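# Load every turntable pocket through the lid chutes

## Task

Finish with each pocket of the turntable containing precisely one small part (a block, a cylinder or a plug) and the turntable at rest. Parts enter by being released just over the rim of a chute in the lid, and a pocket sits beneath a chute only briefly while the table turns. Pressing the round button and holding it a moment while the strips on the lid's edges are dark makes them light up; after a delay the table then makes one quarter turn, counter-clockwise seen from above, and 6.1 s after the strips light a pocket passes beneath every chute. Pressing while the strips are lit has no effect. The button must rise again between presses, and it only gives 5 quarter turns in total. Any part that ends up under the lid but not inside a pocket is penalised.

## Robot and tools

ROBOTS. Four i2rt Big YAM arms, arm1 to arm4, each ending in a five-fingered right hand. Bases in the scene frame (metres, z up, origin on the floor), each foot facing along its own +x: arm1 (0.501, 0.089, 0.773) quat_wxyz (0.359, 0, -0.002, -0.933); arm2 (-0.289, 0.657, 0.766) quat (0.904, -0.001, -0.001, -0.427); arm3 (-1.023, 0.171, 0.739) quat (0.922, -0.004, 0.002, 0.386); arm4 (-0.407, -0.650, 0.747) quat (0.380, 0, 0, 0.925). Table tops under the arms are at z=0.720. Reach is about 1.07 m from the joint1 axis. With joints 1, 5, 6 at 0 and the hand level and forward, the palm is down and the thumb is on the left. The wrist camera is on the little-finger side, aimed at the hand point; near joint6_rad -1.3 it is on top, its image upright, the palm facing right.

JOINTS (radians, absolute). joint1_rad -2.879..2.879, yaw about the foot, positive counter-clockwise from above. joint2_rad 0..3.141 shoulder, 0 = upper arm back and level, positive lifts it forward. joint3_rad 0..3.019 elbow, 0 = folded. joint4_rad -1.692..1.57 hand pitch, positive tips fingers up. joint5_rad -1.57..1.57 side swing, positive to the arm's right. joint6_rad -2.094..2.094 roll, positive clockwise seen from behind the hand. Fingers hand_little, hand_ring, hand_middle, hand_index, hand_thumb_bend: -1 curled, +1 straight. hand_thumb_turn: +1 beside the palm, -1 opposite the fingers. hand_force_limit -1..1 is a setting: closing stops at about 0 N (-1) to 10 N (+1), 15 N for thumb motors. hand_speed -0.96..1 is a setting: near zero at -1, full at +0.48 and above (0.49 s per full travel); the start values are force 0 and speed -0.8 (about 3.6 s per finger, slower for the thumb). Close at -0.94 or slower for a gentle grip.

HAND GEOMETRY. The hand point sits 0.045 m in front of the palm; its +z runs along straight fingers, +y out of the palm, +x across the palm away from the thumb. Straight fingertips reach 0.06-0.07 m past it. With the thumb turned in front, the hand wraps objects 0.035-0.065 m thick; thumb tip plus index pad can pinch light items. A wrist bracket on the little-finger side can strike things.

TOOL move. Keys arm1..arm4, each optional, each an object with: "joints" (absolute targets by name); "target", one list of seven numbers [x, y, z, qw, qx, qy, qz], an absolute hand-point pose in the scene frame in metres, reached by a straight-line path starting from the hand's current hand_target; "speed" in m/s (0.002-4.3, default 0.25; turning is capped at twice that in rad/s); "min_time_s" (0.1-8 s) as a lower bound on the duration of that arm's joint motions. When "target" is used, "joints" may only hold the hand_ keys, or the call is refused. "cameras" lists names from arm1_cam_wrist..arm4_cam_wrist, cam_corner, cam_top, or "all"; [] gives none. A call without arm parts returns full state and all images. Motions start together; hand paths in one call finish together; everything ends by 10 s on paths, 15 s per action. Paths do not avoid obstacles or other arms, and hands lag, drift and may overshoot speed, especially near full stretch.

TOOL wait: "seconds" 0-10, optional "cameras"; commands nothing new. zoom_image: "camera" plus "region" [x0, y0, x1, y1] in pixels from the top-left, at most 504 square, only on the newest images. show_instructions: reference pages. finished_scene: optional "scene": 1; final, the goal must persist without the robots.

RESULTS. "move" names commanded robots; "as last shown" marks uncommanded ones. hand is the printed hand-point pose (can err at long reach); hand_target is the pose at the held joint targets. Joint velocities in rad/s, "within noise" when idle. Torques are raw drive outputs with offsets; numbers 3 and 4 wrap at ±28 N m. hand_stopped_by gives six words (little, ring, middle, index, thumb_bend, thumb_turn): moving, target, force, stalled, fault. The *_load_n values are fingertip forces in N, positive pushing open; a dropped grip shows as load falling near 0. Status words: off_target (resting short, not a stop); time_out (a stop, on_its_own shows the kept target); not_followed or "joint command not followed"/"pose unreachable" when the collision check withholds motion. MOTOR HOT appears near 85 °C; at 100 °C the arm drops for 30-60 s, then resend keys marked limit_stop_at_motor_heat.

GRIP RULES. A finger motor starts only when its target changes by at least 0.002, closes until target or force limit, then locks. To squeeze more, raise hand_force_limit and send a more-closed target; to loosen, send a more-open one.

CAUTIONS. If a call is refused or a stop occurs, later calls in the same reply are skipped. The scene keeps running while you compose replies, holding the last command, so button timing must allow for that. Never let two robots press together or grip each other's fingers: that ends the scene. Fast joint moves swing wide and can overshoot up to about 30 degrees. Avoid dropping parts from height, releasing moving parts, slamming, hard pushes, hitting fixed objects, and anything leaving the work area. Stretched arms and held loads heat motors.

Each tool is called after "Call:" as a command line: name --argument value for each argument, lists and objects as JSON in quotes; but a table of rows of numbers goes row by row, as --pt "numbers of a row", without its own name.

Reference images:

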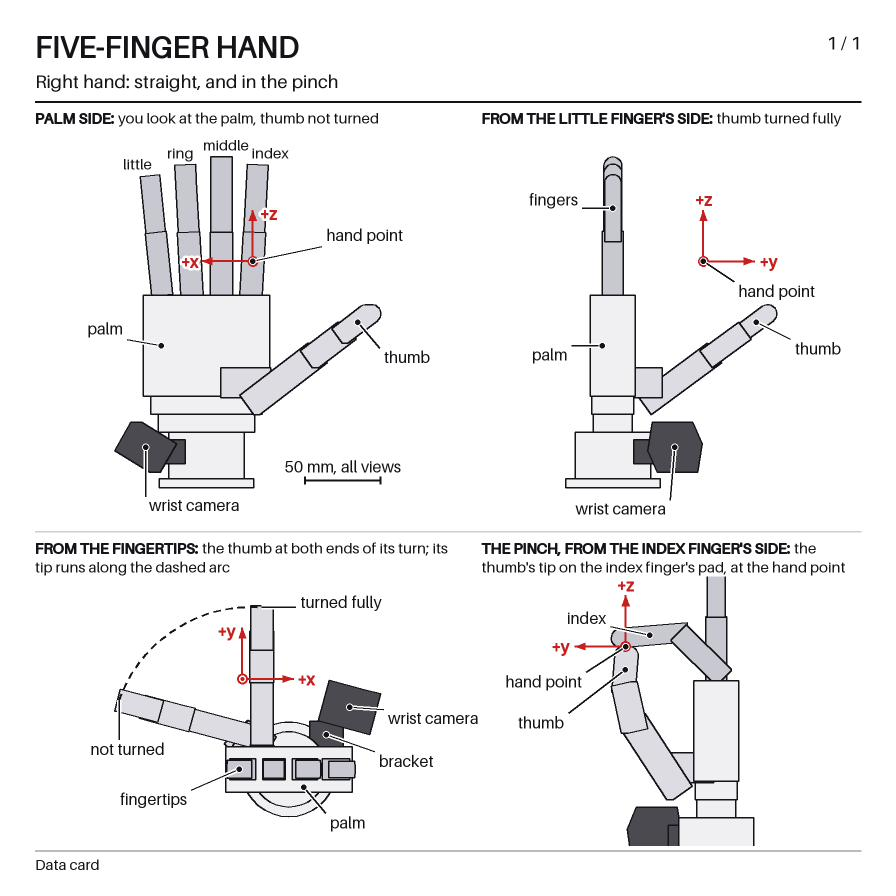

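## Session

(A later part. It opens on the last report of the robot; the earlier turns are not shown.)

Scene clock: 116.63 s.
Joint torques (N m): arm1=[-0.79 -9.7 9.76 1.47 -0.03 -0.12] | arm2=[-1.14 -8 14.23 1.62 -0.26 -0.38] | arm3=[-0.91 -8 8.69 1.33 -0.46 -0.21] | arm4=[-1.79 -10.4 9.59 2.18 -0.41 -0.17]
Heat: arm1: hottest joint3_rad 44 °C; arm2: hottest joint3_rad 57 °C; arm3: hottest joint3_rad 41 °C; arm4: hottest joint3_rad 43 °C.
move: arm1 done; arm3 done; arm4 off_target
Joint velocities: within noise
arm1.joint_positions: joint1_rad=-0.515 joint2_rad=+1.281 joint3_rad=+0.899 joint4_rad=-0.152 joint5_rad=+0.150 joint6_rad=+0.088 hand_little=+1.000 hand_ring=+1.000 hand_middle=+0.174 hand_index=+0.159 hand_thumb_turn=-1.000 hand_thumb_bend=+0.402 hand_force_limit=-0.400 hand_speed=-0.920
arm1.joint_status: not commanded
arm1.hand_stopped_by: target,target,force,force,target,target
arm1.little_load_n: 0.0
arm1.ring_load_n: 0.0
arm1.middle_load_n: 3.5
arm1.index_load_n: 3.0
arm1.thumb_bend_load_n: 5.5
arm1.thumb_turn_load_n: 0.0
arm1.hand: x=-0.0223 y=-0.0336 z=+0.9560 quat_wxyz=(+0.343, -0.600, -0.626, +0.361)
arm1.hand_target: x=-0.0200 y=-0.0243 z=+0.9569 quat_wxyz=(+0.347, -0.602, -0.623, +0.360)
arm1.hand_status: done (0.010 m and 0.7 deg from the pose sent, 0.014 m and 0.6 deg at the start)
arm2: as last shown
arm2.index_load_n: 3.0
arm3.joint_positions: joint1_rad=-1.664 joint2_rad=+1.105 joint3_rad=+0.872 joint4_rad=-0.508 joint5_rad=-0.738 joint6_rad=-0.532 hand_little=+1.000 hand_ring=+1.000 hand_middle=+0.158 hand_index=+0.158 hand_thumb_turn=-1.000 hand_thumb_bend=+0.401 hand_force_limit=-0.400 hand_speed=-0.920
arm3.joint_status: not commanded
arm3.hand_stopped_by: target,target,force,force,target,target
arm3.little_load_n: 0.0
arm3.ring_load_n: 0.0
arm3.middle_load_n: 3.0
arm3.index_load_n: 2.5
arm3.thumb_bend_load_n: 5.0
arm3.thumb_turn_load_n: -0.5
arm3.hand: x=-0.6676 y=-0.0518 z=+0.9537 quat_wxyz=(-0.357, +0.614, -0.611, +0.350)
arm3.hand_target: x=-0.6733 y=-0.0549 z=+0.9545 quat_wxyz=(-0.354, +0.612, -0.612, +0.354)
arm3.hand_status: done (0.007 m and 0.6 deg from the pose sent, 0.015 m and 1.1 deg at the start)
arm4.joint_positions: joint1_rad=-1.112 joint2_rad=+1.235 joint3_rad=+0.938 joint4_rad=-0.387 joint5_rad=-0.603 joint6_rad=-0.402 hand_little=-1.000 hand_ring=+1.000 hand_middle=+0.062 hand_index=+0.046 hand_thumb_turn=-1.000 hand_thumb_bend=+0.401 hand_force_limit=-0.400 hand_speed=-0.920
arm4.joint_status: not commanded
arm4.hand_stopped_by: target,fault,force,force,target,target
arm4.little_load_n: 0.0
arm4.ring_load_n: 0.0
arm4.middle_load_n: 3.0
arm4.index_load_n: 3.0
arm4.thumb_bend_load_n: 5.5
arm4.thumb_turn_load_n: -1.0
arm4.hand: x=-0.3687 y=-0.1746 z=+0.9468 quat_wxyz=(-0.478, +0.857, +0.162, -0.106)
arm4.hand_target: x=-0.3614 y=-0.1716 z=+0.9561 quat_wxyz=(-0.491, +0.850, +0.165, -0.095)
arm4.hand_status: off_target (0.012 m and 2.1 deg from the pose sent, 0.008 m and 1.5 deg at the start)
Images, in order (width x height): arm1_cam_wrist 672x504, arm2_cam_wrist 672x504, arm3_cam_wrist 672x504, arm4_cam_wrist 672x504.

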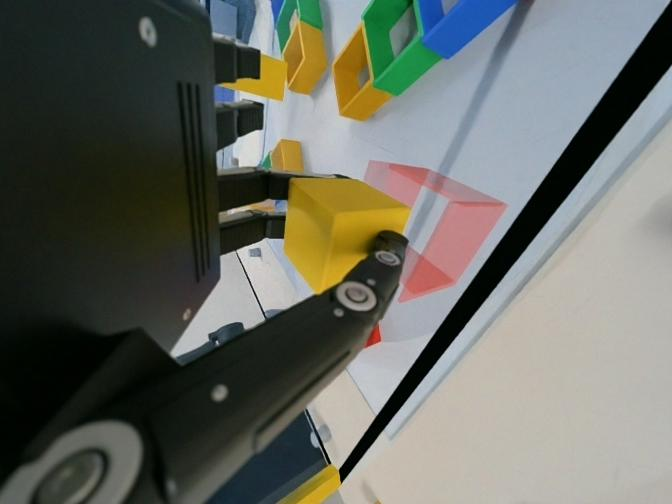

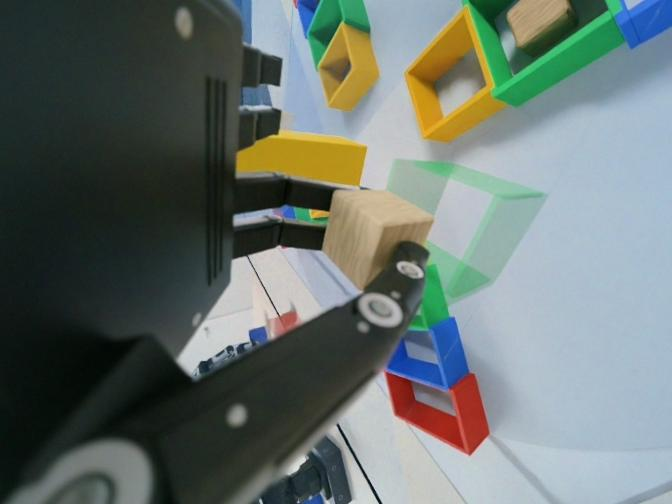

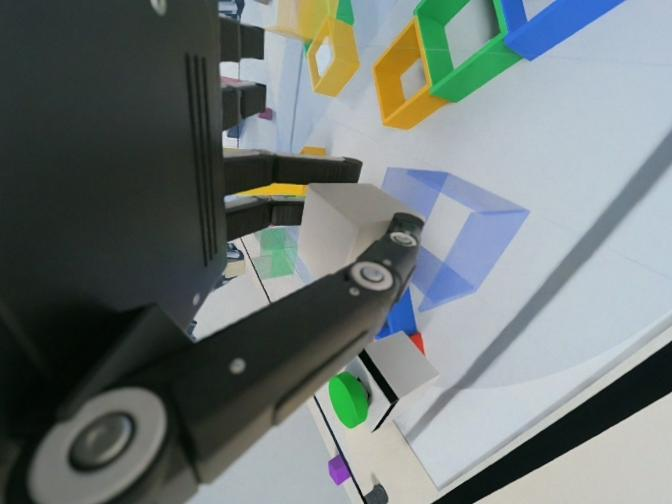

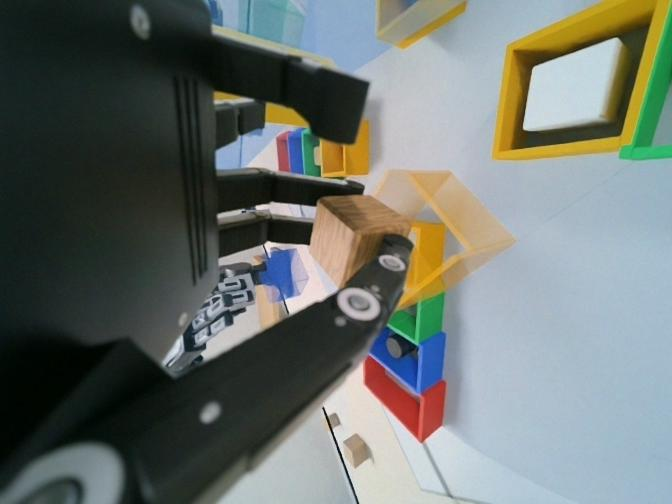

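Call:
move --arm2 '{"target": [-0.387, 0.1615, 0.981, 0, 0, 0.866, -0.5], "speed": 0.1}' --arm3 '{"target": [-0.75, 0.150, 1.01, 0.0923, -0.701, 0.701, -0.0923], "speed": 0.25}'

Call:
move --arm3 '{"target": [-0.742, 0.153, 0.972, 0.0923, -0.701, 0.701, -0.0923], "speed": 0.15}' --cameras '["arm3_cam_wrist"]'

Call:
move --arm3 '{"target": [-0.75, 0.150, 1.0, 0.0923, -0.701, 0.701, -0.0923], "speed": 0.3}'

Call:
move --arm3 '{"target": [-0.683, -0.055, 0.9545, 0.3536, -0.6124, 0.6124, -0.3536], "speed": 0.3}' --cameras '["arm3_cam_wrist", "arm2_cam_wrist"]'

Scene clock: 123.47 s.
Joint torques (N m): arm1=[-0.56 -11.28 9.85 1.76 -0.05 -0.11] | arm2=[-0.67 -8 14.2 1.74 -0.17 -0.36] | arm3=[1.44 -4.72 12 0.36 0.06 -0.01] | arm4=[-1.79 -10.29 9.58 2.18 -0.41 -0.17]
Heat: arm1: hottest joint3_rad 45 °C; arm2: hottest joint3_rad 59 °C; arm3: hottest joint3_rad 41 °C; arm4: hottest joint3_rad 43 °C.
move: arm2 off_target; arm3 off_target
Joint velocities: within noise
arm1, arm4: as last shown
arm1.hand: x=-0.0223 y=-0.0335 z=+0.9560 quat_wxyz=(+0.343, -0.600, -0.626, +0.361)
arm1.hand_target: x=-0.0200 y=-0.0242 z=+0.9569 quat_wxyz=(+0.347, -0.601, -0.623, +0.360)
arm2.joint_positions: joint1_rad=-1.027 joint2_rad=+1.188 joint3_rad=+0.857 joint4_rad=-0.293 joint5_rad=-0.294 joint6_rad=-0.165 hand_little=+1.000 hand_ring=+1.000 hand_middle=+0.054 hand_index=+0.031 hand_thumb_turn=-1.000 hand_thumb_bend=+0.401 hand_force_limit=-0.400 hand_speed=-0.920
arm2.joint_status: not commanded
arm2.hand_stopped_by: target,target,force,force,target,target
arm2.little_load_n: -0.5
arm2.ring_load_n: 0.0
arm2.middle_load_n: 2.5
arm2.index_load_n: 2.5
arm2.thumb_bend_load_n: 4.0
arm2.thumb_turn_load_n: -0.5
arm2.hand: x=-0.3747 y=+0.1862 z=+0.9490 quat_wxyz=(-0.014, -0.010, -0.883, +0.470)
arm2.hand_target: x=-0.3864 y=+0.1642 z=+0.9817 quat_wxyz=(+0.000, +0.000, -0.866, +0.500)
arm2.hand_status: off_target (0.042 m and 4.4 deg from the pose sent, 0.044 m and 4.3 deg at the start)
arm3.joint_positions: joint1_rad=-1.003 joint2_rad=+1.032 joint3_rad=+1.131 joint4_rad=-1.446 joint5_rad=-0.063 joint6_rad=-0.200 hand_little=+1.000 hand_ring=+1.000 hand_middle=+0.158 hand_index=+0.158 hand_thumb_turn=-1.000 hand_thumb_bend=+0.401 hand_force_limit=-0.400 hand_speed=-0.920
arm3.joint_status: not commanded
arm3.hand_stopped_by: target,target,force,force,target,target
arm3.little_load_n: 0.0
arm3.ring_load_n: 0.0
arm3.middle_load_n: 3.0
arm3.index_load_n: 3.0
arm3.thumb_bend_load_n: 5.0
arm3.thumb_turn_load_n: -0.5
arm3.hand: x=-0.7614 y=+0.1484 z=+0.9930 quat_wxyz=(-0.083, +0.702, -0.703, +0.079)
arm3.hand_target: x=-0.7506 y=+0.1501 z=+1.0097 quat_wxyz=(-0.093, +0.701, -0.701, +0.092)
arm3.hand_status: off_target (0.021 m and 1.8 deg from the pose sent, 0.225 m and 45.0 deg at the start)
pictures: none

Scene clock: 124.53 s.
Joint torques (N m): arm1=[-1.38 -10.34 9.87 1.81 -0.07 -0.14] | arm2=[-0.97 -8.12 14.24 1.78 -0.14 -0.37] | arm3=[2.02 -4.89 8.32 1.24 0.06 -0.05] | arm4=[-1.79 -10.29 9.59 2.18 -0.4 -0.17]
Heat: arm1: hottest joint3_rad 45 °C; arm2: hottest joint3_rad 59 °C; arm3: hottest joint3_rad 41 °C; arm4: hottest joint3_rad 43 °C.
move: arm3 done
Joint velocities: within noise
arm1, arm2, arm4: as last shown
arm1.thumb_bend_load_n: 5.0
arm2.little_load_n: 0.0
arm3.joint_positions: joint1_rad=-0.990 joint2_rad=+1.045 joint3_rad=+1.089 joint4_rad=-1.362 joint5_rad=-0.058 joint6_rad=-0.183 hand_little=+1.000 hand_ring=+1.000 hand_middle=+0.158 hand_index=+0.158 hand_thumb_turn=-1.000 hand_thumb_bend=+0.401 hand_force_limit=-0.400 hand_speed=-0.920
arm3.joint_status: not commanded
arm3.hand_stopped_by: target,target,force,force,target,target
arm3.little_load_n: 0.0
arm3.ring_load_n: 0.0
arm3.middle_load_n: 3.0
arm3.index_load_n: 3.0
arm3.thumb_bend_load_n: 5.0
arm3.thumb_turn_load_n: -0.5
arm3.hand: x=-0.7466 y=+0.1490 z=+0.9738 quat_wxyz=(-0.091, +0.700, -0.703, +0.091)
arm3.hand_target: x=-0.7421 y=+0.1530 z=+0.9720 quat_wxyz=(-0.092, +0.701, -0.701, +0.092)
arm3.hand_status: done (0.006 m and 0.3 deg from the pose sent, 0.029 m and 1.8 deg at the start)
arm4.thumb_bend_load_n: 6.0
Images, in order (width x height): arm3_cam_wrist 672x504.

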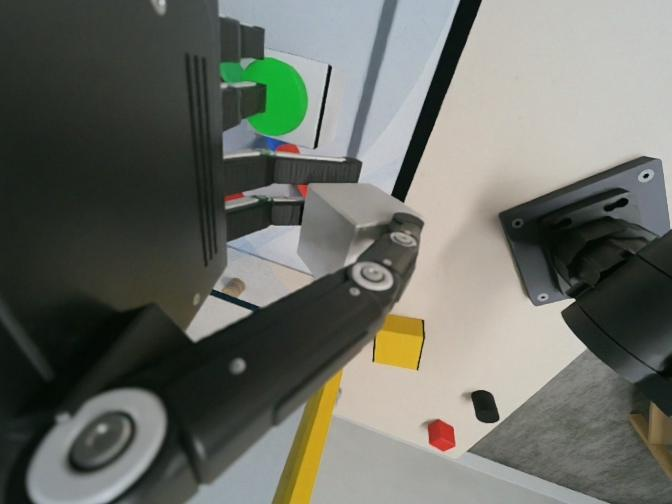

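Scene clock: 125.53 s.
Joint torques (N m): arm1=[-0.97 -10.87 9.88 1.68 -0.02 -0.12] | arm2=[-0.73 -7.94 14.19 1.78 -0.15 -0.36] | arm3=[0.26 -5.66 11.84 0.25 -0.07 -0.16] | arm4=[-1.79 -10.29 9.59 2.18 -0.4 -0.17]
Heat: arm1: hottest joint3_rad 45 °C; arm2: hottest joint3_rad 59 °C; arm3: hottest joint3_rad 41 °C; arm4: hottest joint3_rad 43 °C.
move: arm3 off_target
Joint velocities: within noise
arm1, arm2, arm4: as last shown
arm1.index_load_n: 3.5
arm2.index_load_n: 3.0
arm3.joint_positions: joint1_rad=-0.990 joint2_rad=+1.045 joint3_rad=+1.105 joint4_rad=-1.421 joint5_rad=-0.058 joint6_rad=-0.183 hand_little=+1.000 hand_ring=+1.000 hand_middle=+0.158 hand_index=+0.158 hand_thumb_turn=-1.000 hand_thumb_bend=+0.401 hand_force_limit=-0.400 hand_speed=-0.920
arm3.joint_status: not commanded
arm3.hand_stopped_by: target,target,force,force,target,target
arm3.little_load_n: 0.0
arm3.ring_load_n: 0.0
arm3.middle_load_n: 3.0
arm3.index_load_n: 2.5
arm3.thumb_bend_load_n: 5.0
arm3.thumb_turn_load_n: -0.5
arm3.hand: x=-0.7586 y=+0.1514 z=+0.9798 quat_wxyz=(-0.079, +0.701, -0.705, +0.073)
arm3.hand_target: x=-0.7507 y=+0.1501 z=+0.9996 quat_wxyz=(-0.092, +0.701, -0.701, +0.092)
arm3.hand_status: off_target (0.022 m and 2.7 deg from the pose sent, 0.026 m and 0.3 deg at the start)
arm4.thumb_bend_load_n: 5.5
pictures: none

Scene clock: 127.60 s.
Joint torques (N m): arm1=[-0.67 -11.05 9.69 1.57 -0.05 -0.1] | arm2=[-0.5 -7.94 14.17 1.8 -0.14 -0.36] | arm3=[-0.03 -6.65 8.96 2.28 -0.47 -0.16] | arm4=[-1.73 -10.29 9.59 2.17 -0.41 -0.17]
Heat: arm1: hottest joint3_rad 45 °C; arm2: hottest joint3_rad 58 °C; arm3: hottest joint3_rad 41 °C; arm4: hottest joint3_rad 43 °C.
move: arm3 done
Joint velocities: within noise
arm1, arm2, arm4: as last shown
arm1.index_load_n: 3.0
arm2.thumb_turn_load_n: 0.0
arm3.joint_positions: joint1_rad=-1.694 joint2_rad=+1.076 joint3_rad=+0.860 joint4_rad=-0.553 joint5_rad=-0.755 joint6_rad=-0.563 hand_little=+1.000 hand_ring=+1.000 hand_middle=+0.158 hand_index=+0.158 hand_thumb_turn=-1.000 hand_thumb_bend=+0.401 hand_force_limit=-0.400 hand_speed=-0.920
arm3.joint_status: not commanded
arm3.hand_stopped_by: target,target,force,force,target,target
arm3.little_load_n: 0.0
arm3.ring_load_n: 0.0
arm3.middle_load_n: 2.5
arm3.index_load_n: 2.5
arm3.thumb_bend_load_n: 5.0
arm3.thumb_turn_load_n: -0.5
arm3.hand: x=-0.6833 y=-0.0497 z=+0.9543 quat_wxyz=(-0.355, +0.614, -0.614, +0.347)
arm3.hand_target: x=-0.6830 y=-0.0550 z=+0.9546 quat_wxyz=(-0.353, +0.612, -0.612, +0.354)
arm3.hand_status: done (0.005 m and 0.8 deg from the pose sent, 0.221 m and 47.7 deg at the start)
pictures: arm2_cam_wrist, arm3_cam_wrist
Images, in order (width x height): arm2_cam_wrist 672x504, arm3_cam_wrist 672x504.

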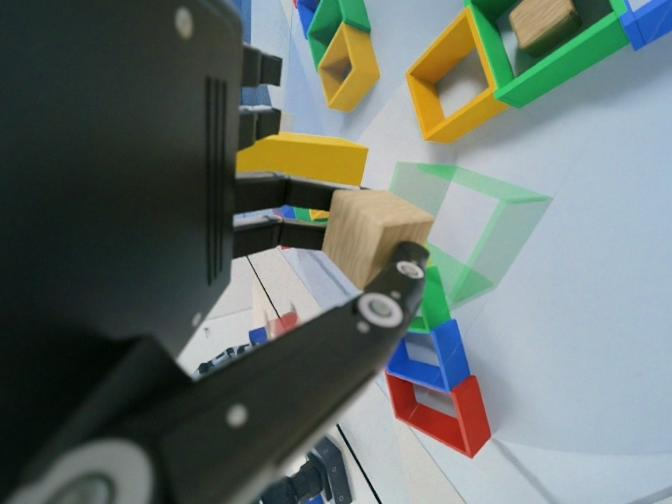

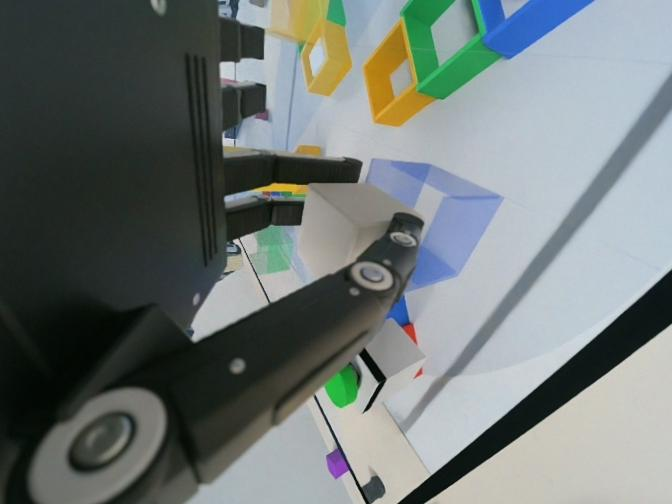

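Call:
move --arm1 '{"joints": {"hand_speed": 0.3}}' --arm2 '{"joints": {"hand_speed": 0.3}}' --arm4 '{"joints": {"hand_speed": 0.3}}' --arm3 '{"target": [-0.75, 0.150, 1.01, 0.0923, -0.701, 0.701, -0.0923], "speed": 0.25, "joints": {"hand_speed": 0.3}}'

Call:
move --arm3 '{"target": [-0.748, 0.151, 0.948, 0.0923, -0.701, 0.701, -0.0923], "speed": 0.1}' --cameras '["arm3_cam_wrist"]'

Call:
move --arm3 '{"target": [-0.748, 0.151, 0.930, 0.0923, -0.701, 0.701, -0.0923], "speed": 0.1}' --cameras '["cam_top"]'

Call:
move --arm3 '{"target": [-0.75, 0.150, 1.0, 0.0923, -0.701, 0.701, -0.0923], "speed": 0.3}'

Call:
move --arm3 '{"target": [-0.677, -0.057, 0.954, 0.3536, -0.6124, 0.6124, -0.3536], "speed": 0.3}' --cameras '["arm3_cam_wrist", "arm1_cam_wrist", "cam_top"]'

Scene clock: 130.87 s.
Joint torques (N m): arm1=[-0.26 -10.46 9.58 1.74 -0.03 -0.11] | arm2=[-1.2 -8.12 14.24 1.78 -0.13 -0.36] | arm3=[1.85 -4.37 12.15 0.34 0.05 -0.03] | arm4=[-1.79 -10.34 9.59 2.17 -0.4 -0.17]
Heat: arm1: hottest joint3_rad 45 °C; arm2: hottest joint3_rad 58 °C; arm3: hottest joint3_rad 41 °C; arm4: hottest joint3_rad 43 °C.
move: arm1 done; arm2 done; arm3 off_target; arm4 done
Joint velocities: within noise
arm1.joint_positions: joint1_rad=-0.515 joint2_rad=+1.281 joint3_rad=+0.899 joint4_rad=-0.152 joint5_rad=+0.150 joint6_rad=+0.088 hand_little=+1.000 hand_ring=+1.000 hand_middle=+0.174 hand_index=+0.159 hand_thumb_turn=-1.000 hand_thumb_bend=+0.402 hand_force_limit=-0.400 hand_speed=+0.300
arm1.joint_status: all done
arm1.hand_stopped_by: target,target,force,force,target,target
arm1.little_load_n: 0.0
arm1.ring_load_n: 0.0
arm1.middle_load_n: 3.5
arm1.index_load_n: 3.0
arm1.thumb_bend_load_n: 5.5
arm1.thumb_turn_load_n: 0.0
arm1.hand: x=-0.0223 y=-0.0335 z=+0.9560 quat_wxyz=(+0.343, -0.600, -0.626, +0.361)
arm1.hand_target: x=-0.0200 y=-0.0242 z=+0.9569 quat_wxyz=(+0.347, -0.601, -0.623, +0.360)
arm1.hand_status: not commanded
arm2.joint_positions: joint1_rad=-1.027 joint2_rad=+1.188 joint3_rad=+0.857 joint4_rad=-0.293 joint5_rad=-0.294 joint6_rad=-0.165 hand_little=+1.000 hand_ring=+1.000 hand_middle=+0.054 hand_index=+0.031 hand_thumb_turn=-1.000 hand_thumb_bend=+0.401 hand_force_limit=-0.400 hand_speed=+0.300
arm2.joint_status: all done
arm2.hand_stopped_by: target,target,force,force,target,target
arm2.little_load_n: 0.0
arm2.ring_load_n: 0.0
arm2.middle_load_n: 2.5
arm2.index_load_n: 3.0
arm2.thumb_bend_load_n: 4.0
arm2.thumb_turn_load_n: -0.5
arm2.hand: x=-0.3747 y=+0.1862 z=+0.9490 quat_wxyz=(-0.014, -0.010, -0.883, +0.470)
arm2.hand_target: x=-0.3864 y=+0.1642 z=+0.9817 quat_wxyz=(+0.000, +0.000, -0.866, +0.500)
arm2.hand_status: not commanded
arm3.joint_positions: joint1_rad=-1.003 joint2_rad=+1.032 joint3_rad=+1.130 joint4_rad=-1.446 joint5_rad=-0.063 joint6_rad=-0.200 hand_little=+1.000 hand_ring=+1.000 hand_middle=+0.158 hand_index=+0.158 hand_thumb_turn=-1.000 hand_thumb_bend=+0.401 hand_force_limit=-0.400 hand_speed=+0.300
arm3.joint_status: all done
arm3.hand_stopped_by: target,target,force,force,target,target
arm3.little_load_n: 0.0
arm3.ring_load_n: 0.0
arm3.middle_load_n: 3.0
arm3.index_load_n: 2.5
arm3.thumb_bend_load_n: 5.0
arm3.thumb_turn_load_n: -0.5
arm3.hand: x=-0.7615 y=+0.1483 z=+0.9928 quat_wxyz=(-0.084, +0.702, -0.703, +0.079)
arm3.hand_target: x=-0.7507 y=+0.1501 z=+1.0097 quat_wxyz=(-0.093, +0.701, -0.701, +0.092)
arm3.hand_status: off_target (0.021 m and 1.8 deg from the pose sent, 0.218 m and 44.5 deg at the start)
arm4.joint_positions: joint1_rad=-1.112 joint2_rad=+1.235 joint3_rad=+0.938 joint4_rad=-0.387 joint5_rad=-0.603 joint6_rad=-0.402 hand_little=-1.000 hand_ring=+1.000 hand_middle=+0.062 hand_index=+0.046 hand_thumb_turn=-1.000 hand_thumb_bend=+0.401 hand_force_limit=-0.400 hand_speed=+0.300
arm4.joint_status: all done
arm4.hand_stopped_by: target,fault,force,force,target,target
arm4.little_load_n: 0.0
arm4.ring_load_n: 0.0
arm4.middle_load_n: 3.0
arm4.index_load_n: 3.0
arm4.thumb_bend_load_n: 5.5
arm4.thumb_turn_load_n: -1.0
arm4.hand: x=-0.3687 y=-0.1746 z=+0.9468 quat_wxyz=(-0.478, +0.857, +0.162, -0.106)
arm4.hand_target: x=-0.3614 y=-0.1716 z=+0.9561 quat_wxyz=(-0.491, +0.850, +0.165, -0.095)
arm4.hand_status: not commanded
pictures: none

Scene clock: 132.10 s.
Joint torques (N m): arm1=[-1.2 -10.17 9.59 1.68 -0.05 -0.11] | arm2=[-0.91 -8.29 14.24 1.69 -0.16 -0.36] | arm3=[1.55 -3.66 6.78 1.58 0.07 -0.09] | arm4=[-1.79 -10.34 9.59 2.17 -0.4 -0.17]
Heat: arm1: hottest joint3_rad 45 °C; arm2: hottest joint3_rad 57 °C; arm3: hottest joint3_rad 41 °C; arm4: hottest joint3_rad 43 °C.
move: arm3 off_target
Joint velocities: within noise
arm1, arm2, arm4: as last shown
arm1.thumb_bend_load_n: 5.0
arm2.ring_load_n: -0.5
arm2.index_load_n: 2.5
arm3.joint_positions: joint1_rad=-0.999 joint2_rad=+1.018 joint3_rad=+1.042 joint4_rad=-1.315 joint5_rad=-0.060 joint6_rad=-0.192 hand_little=+1.000 hand_ring=+1.000 hand_middle=+0.158 hand_index=+0.158 hand_thumb_turn=-1.000 hand_thumb_bend=+0.401 hand_force_limit=-0.400 hand_speed=+0.300
arm3.joint_status: not commanded
arm3.hand_stopped_by: target,target,force,force,target,target
arm3.little_load_n: 0.0
arm3.ring_load_n: -1.0
arm3.middle_load_n: 3.0
arm3.index_load_n: 2.5
arm3.thumb_bend_load_n: 5.0
arm3.thumb_turn_load_n: -0.5
arm3.hand: x=-0.7491 y=+0.1465 z=+0.9626 quat_wxyz=(-0.098, +0.698, -0.701, +0.103)
arm3.hand_target: x=-0.7487 y=+0.1509 z=+0.9483 quat_wxyz=(-0.092, +0.701, -0.701, +0.092)
arm3.hand_status: off_target (0.015 m and 1.4 deg from the pose sent, 0.047 m and 1.8 deg at the start)
Images, in order (width x height): arm3_cam_wrist 672x504.

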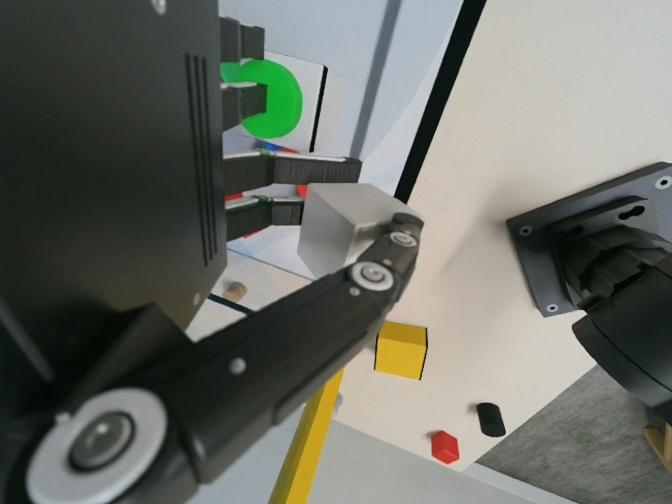

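Scene clock: 133.07 s.
Joint torques (N m): arm1=[-1.55 -10.81 9.89 1.55 -0.1 -0.14] | arm2=[-0.73 -8.29 14.16 1.62 -0.16 -0.38] | arm3=[1.79 -1.32 5.61 1.74 0.11 -0.07] | arm4=[-1.79 -10.29 9.59 2.19 -0.4 -0.17]
Heat: arm1: hottest joint3_rad 45 °C; arm2: hottest joint3_rad 57 °C; arm3: hottest joint3_rad 41 °C; arm4: hottest joint3_rad 43 °C.
move: arm3 off_target
Joint velocities: within noise
arm1, arm2, arm4: as last shown
arm1.ring_load_n: -0.5
arm2.ring_load_n: 0.0
arm2.index_load_n: 3.0
arm3.joint_positions: joint1_rad=-0.999 joint2_rad=+0.998 joint3_rad=+1.013 joint4_rad=-1.273 joint5_rad=-0.060 joint6_rad=-0.192 hand_little=+1.000 hand_ring=+1.000 hand_middle=+0.158 hand_index=+0.158 hand_thumb_turn=-1.000 hand_thumb_bend=+0.401 hand_force_limit=-0.400 hand_speed=+0.300
arm3.joint_status: not commanded
arm3.hand_stopped_by: target,target,force,force,target,target
arm3.little_load_n: 0.0
arm3.ring_load_n: -1.5
arm3.middle_load_n: 3.0
arm3.index_load_n: 3.0
arm3.thumb_bend_load_n: 5.0
arm3.thumb_turn_load_n: -1.0
arm3.hand: x=-0.7471 y=+0.1461 z=+0.9571 quat_wxyz=(-0.107, +0.697, -0.699, +0.117)
arm3.hand_target: x=-0.7498 y=+0.1510 z=+0.9313 quat_wxyz=(-0.092, +0.701, -0.701, +0.092)
arm3.hand_status: off_target (0.028 m and 3.3 deg from the pose sent, 0.033 m and 1.4 deg at the start)
arm4.thumb_bend_load_n: 6.0
Images, in order (width x height): cam_top 672x504.

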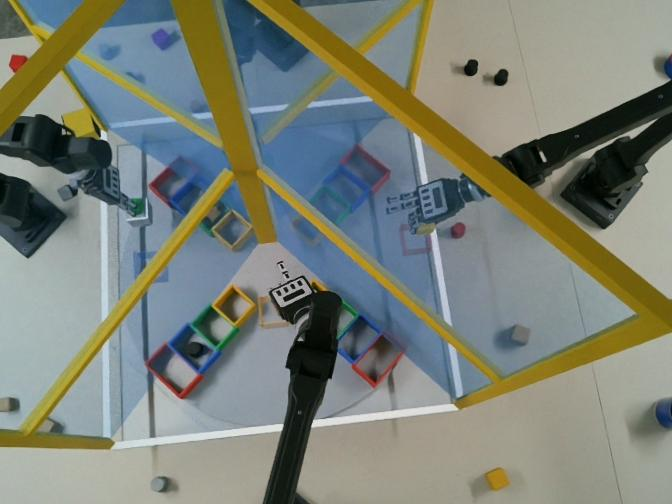

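Scene clock: 134.10 s.
Joint torques (N m): arm1=[-1.08 -10.46 9.83 1.68 -0.09 -0.12] | arm2=[-0.73 -8 14.15 1.69 -0.15 -0.37] | arm3=[1.26 -4.42 11.51 0.4 -0.03 -0.12] | arm4=[-1.79 -10.29 9.58 2.17 -0.4 -0.17]
Heat: arm1: hottest joint3_rad 45 °C; arm2: hottest joint3_rad 57 °C; arm3: hottest joint3_rad 41 °C; arm4: hottest joint3_rad 43 °C.
move: arm3 off_target
Joint velocities: within noise
arm1, arm2, arm4: as last shown
arm1.ring_load_n: 0.0
arm2.ring_load_n: -0.5
arm3.joint_positions: joint1_rad=-0.999 joint2_rad=+1.028 joint3_rad=+1.107 joint4_rad=-1.421 joint5_rad=-0.060 joint6_rad=-0.192 hand_little=+1.000 hand_ring=+1.000 hand_middle=+0.158 hand_index=+0.158 hand_thumb_turn=-1.000 hand_thumb_bend=+0.401 hand_force_limit=-0.400 hand_speed=+0.300
arm3.joint_status: not commanded
arm3.hand_stopped_by: target,target,force,force,target,target
arm3.little_load_n: 0.0
arm3.ring_load_n: 0.0
arm3.middle_load_n: 3.0
arm3.index_load_n: 3.0
arm3.thumb_bend_load_n: 5.0
arm3.thumb_turn_load_n: -1.0
arm3.hand: x=-0.7604 y=+0.1492 z=+0.9848 quat_wxyz=(-0.084, +0.700, -0.704, +0.082)
arm3.hand_target: x=-0.7505 y=+0.1501 z=+0.9997 quat_wxyz=(-0.093, +0.701, -0.701, +0.092)
arm3.hand_status: off_target (0.018 m and 1.6 deg from the pose sent, 0.043 m and 3.3 deg at the start)
arm4.ring_load_n: -0.5
arm4.thumb_bend_load_n: 5.5
pictures: none

Scene clock: 136.17 s.
Joint torques (N m): arm1=[-0.73 -10.34 9.91 1.76 -0.06 -0.07] | arm2=[-0.67 -8.23 14.19 1.74 -0.14 -0.37] | arm3=[-0.15 -6.24 8.96 2.39 -0.48 -0.13] | arm4=[-1.73 -10.29 9.58 2.18 -0.4 -0.17]
Heat: arm1: hottest joint3_rad 45 °C; arm2: hottest joint3_rad 57 °C; arm3: hottest joint3_rad 41 °C; arm4: hottest joint3_rad 43 °C.
move: arm3 done
Joint velocities: within noise
arm1, arm2, arm4: as last shown
arm2.ring_load_n: 0.0
arm2.index_load_n: 2.5
arm2.thumb_turn_load_n: 0.0
arm3.joint_positions: joint1_rad=-1.683 joint2_rad=+1.090 joint3_rad=+0.868 joint4_rad=-0.539 joint5_rad=-0.747 joint6_rad=-0.554 hand_little=+1.000 hand_ring=+1.000 hand_middle=+0.158 hand_index=+0.158 hand_thumb_turn=-1.000 hand_thumb_bend=+0.401 hand_force_limit=-0.400 hand_speed=+0.300
arm3.joint_status: not commanded
arm3.hand_stopped_by: target,target,force,force,target,target
arm3.little_load_n: 0.0
arm3.ring_load_n: 0.0
arm3.middle_load_n: 3.0
arm3.index_load_n: 2.5
arm3.thumb_bend_load_n: 5.0
arm3.thumb_turn_load_n: -0.5
arm3.hand: x=-0.6773 y=-0.0516 z=+0.9538 quat_wxyz=(-0.355, +0.615, -0.613, +0.347)
arm3.hand_target: x=-0.6771 y=-0.0570 z=+0.9540 quat_wxyz=(-0.353, +0.612, -0.612, +0.354)
arm3.hand_status: done (0.005 m and 0.8 deg from the pose sent, 0.224 m and 46.5 deg at the start)
arm4.ring_load_n: 0.0
pictures: arm1_cam_wrist, arm3_cam_wrist, cam_top
Images, in order (width x height): arm1_cam_wrist 672x504, arm3_cam_wrist 672x504, cam_top 672x504.

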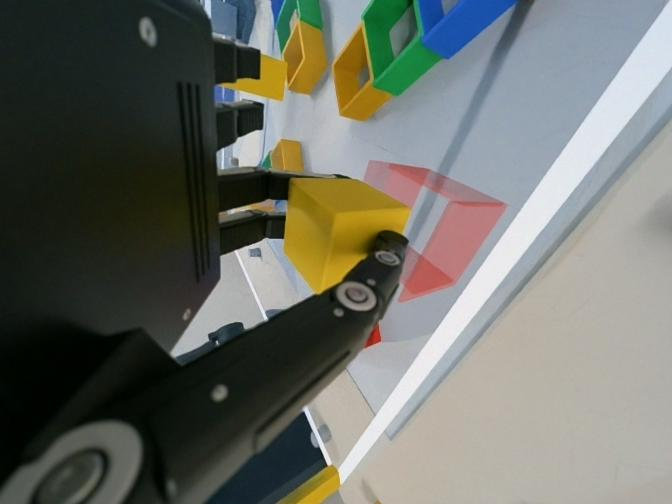

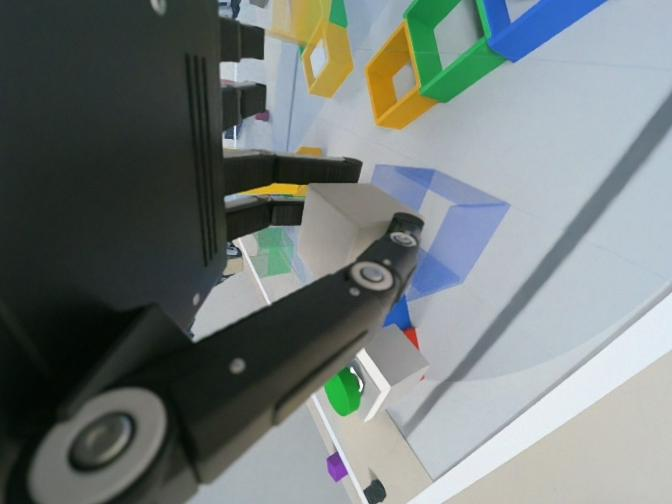

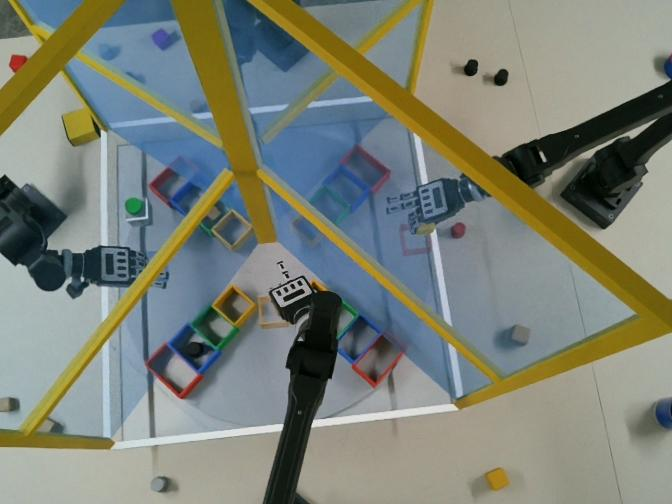

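Call:
wait --seconds 0.75 --cameras '["arm1_cam_wrist"]'

Scene clock: 137.07 s.
Joint torques (N m): arm1=[-0.73 -11.28 9.98 1.77 -0.11 -0.11] | arm2=[-0.85 -8.23 14.17 1.78 -0.16 -0.38] | arm3=[-0.5 -6.3 8.88 2.33 -0.46 -0.16] | arm4=[-1.73 -10.29 9.59 2.17 -0.4 -0.17]
Heat: arm1: hottest joint3_rad 45 °C; arm2: hottest joint3_rad 57 °C; arm3: hottest joint3_rad 42 °C; arm4: hottest joint3_rad 43 °C.
Joint velocities: within noise
arm1.joint_positions: joint1_rad=-0.515 joint2_rad=+1.281 joint3_rad=+0.899 joint4_rad=-0.152 joint5_rad=+0.150 joint6_rad=+0.088 hand_little=+1.000 hand_ring=+1.000 hand_middle=+0.174 hand_index=+0.159 hand_thumb_turn=-1.000 hand_thumb_bend=+0.402 hand_force_limit=-0.400 hand_speed=+0.300
arm1.joint_status: not commanded
arm1.hand_stopped_by: target,target,force,force,target,target
arm1.little_load_n: 0.0
arm1.ring_load_n: 0.0
arm1.middle_load_n: 3.5
arm1.index_load_n: 3.0
arm1.thumb_bend_load_n: 5.5
arm1.thumb_turn_load_n: 0.0
arm1.hand: x=-0.0223 y=-0.0335 z=+0.9560 quat_wxyz=(+0.343, -0.600, -0.626, +0.361)
arm1.hand_target: x=-0.0200 y=-0.0242 z=+0.9569 quat_wxyz=(+0.347, -0.601, -0.623, +0.360)
arm1.hand_status: not commanded
arm2.joint_positions: joint1_rad=-1.027 joint2_rad=+1.188 joint3_rad=+0.857 joint4_rad=-0.293 joint5_rad=-0.294 joint6_rad=-0.165 hand_little=+1.000 hand_ring=+1.000 hand_middle=+0.054 hand_index=+0.031 hand_thumb_turn=-1.000 hand_thumb_bend=+0.401 hand_force_limit=-0.400 hand_speed=+0.300
arm2.joint_status: not commanded
arm2.hand_stopped_by: target,target,force,force,target,target
arm2.little_load_n: 0.0
arm2.ring_load_n: 0.0
arm2.middle_load_n: 2.5
arm2.index_load_n: 2.5
arm2.thumb_bend_load_n: 4.0
arm2.thumb_turn_load_n: 0.0
arm2.hand: x=-0.3747 y=+0.1862 z=+0.9490 quat_wxyz=(-0.014, -0.010, -0.883, +0.470)
arm2.hand_target: x=-0.3864 y=+0.1642 z=+0.9817 quat_wxyz=(+0.000, +0.000, -0.866, +0.500)
arm2.hand_status: not commanded
arm3.joint_positions: joint1_rad=-1.683 joint2_rad=+1.090 joint3_rad=+0.868 joint4_rad=-0.539 joint5_rad=-0.747 joint6_rad=-0.554 hand_little=+1.000 hand_ring=+1.000 hand_middle=+0.158 hand_index=+0.158 hand_thumb_turn=-1.000 hand_thumb_bend=+0.401 hand_force_limit=-0.400 hand_speed=+0.300
arm3.joint_status: not commanded
arm3.hand_stopped_by: target,target,force,force,target,target
arm3.little_load_n: 0.0
arm3.ring_load_n: 0.0
arm3.middle_load_n: 3.0
arm3.index_load_n: 3.0
arm3.thumb_bend_load_n: 5.0
arm3.thumb_turn_load_n: -1.0
arm3.hand: x=-0.6773 y=-0.0516 z=+0.9538 quat_wxyz=(-0.355, +0.615, -0.613, +0.347)
arm3.hand_target: x=-0.6771 y=-0.0570 z=+0.9540 quat_wxyz=(-0.353, +0.612, -0.612, +0.354)
arm3.hand_status: done (0.005 m and 0.8 deg from the pose sent, 0.224 m and 46.5 deg at the start)
arm4.joint_positions: joint1_rad=-1.112 joint2_rad=+1.235 joint3_rad=+0.938 joint4_rad=-0.387 joint5_rad=-0.603 joint6_rad=-0.402 hand_little=-1.000 hand_ring=+1.000 hand_middle=+0.062 hand_index=+0.046 hand_thumb_turn=-1.000 hand_thumb_bend=+0.401 hand_force_limit=-0.400 hand_speed=+0.300
arm4.joint_status: not commanded
arm4.hand_stopped_by: target,fault,force,force,target,target
arm4.little_load_n: 0.0
arm4.ring_load_n: 0.0
arm4.middle_load_n: 2.5
arm4.index_load_n: 3.0
arm4.thumb_bend_load_n: 5.5
arm4.thumb_turn_load_n: -1.0
arm4.hand: x=-0.3687 y=-0.1746 z=+0.9468 quat_wxyz=(-0.478, +0.857, +0.162, -0.106)
arm4.hand_target: x=-0.3614 y=-0.1716 z=+0.9561 quat_wxyz=(-0.491, +0.850, +0.165, -0.095)
arm4.hand_status: not commanded
wait: 0.77 s; at rest by 0.13 s
Images, in order (width x height): arm1_cam_wrist 672x504.

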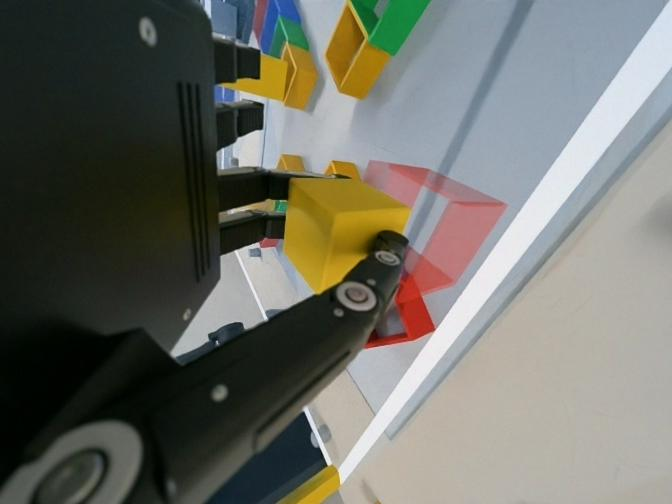

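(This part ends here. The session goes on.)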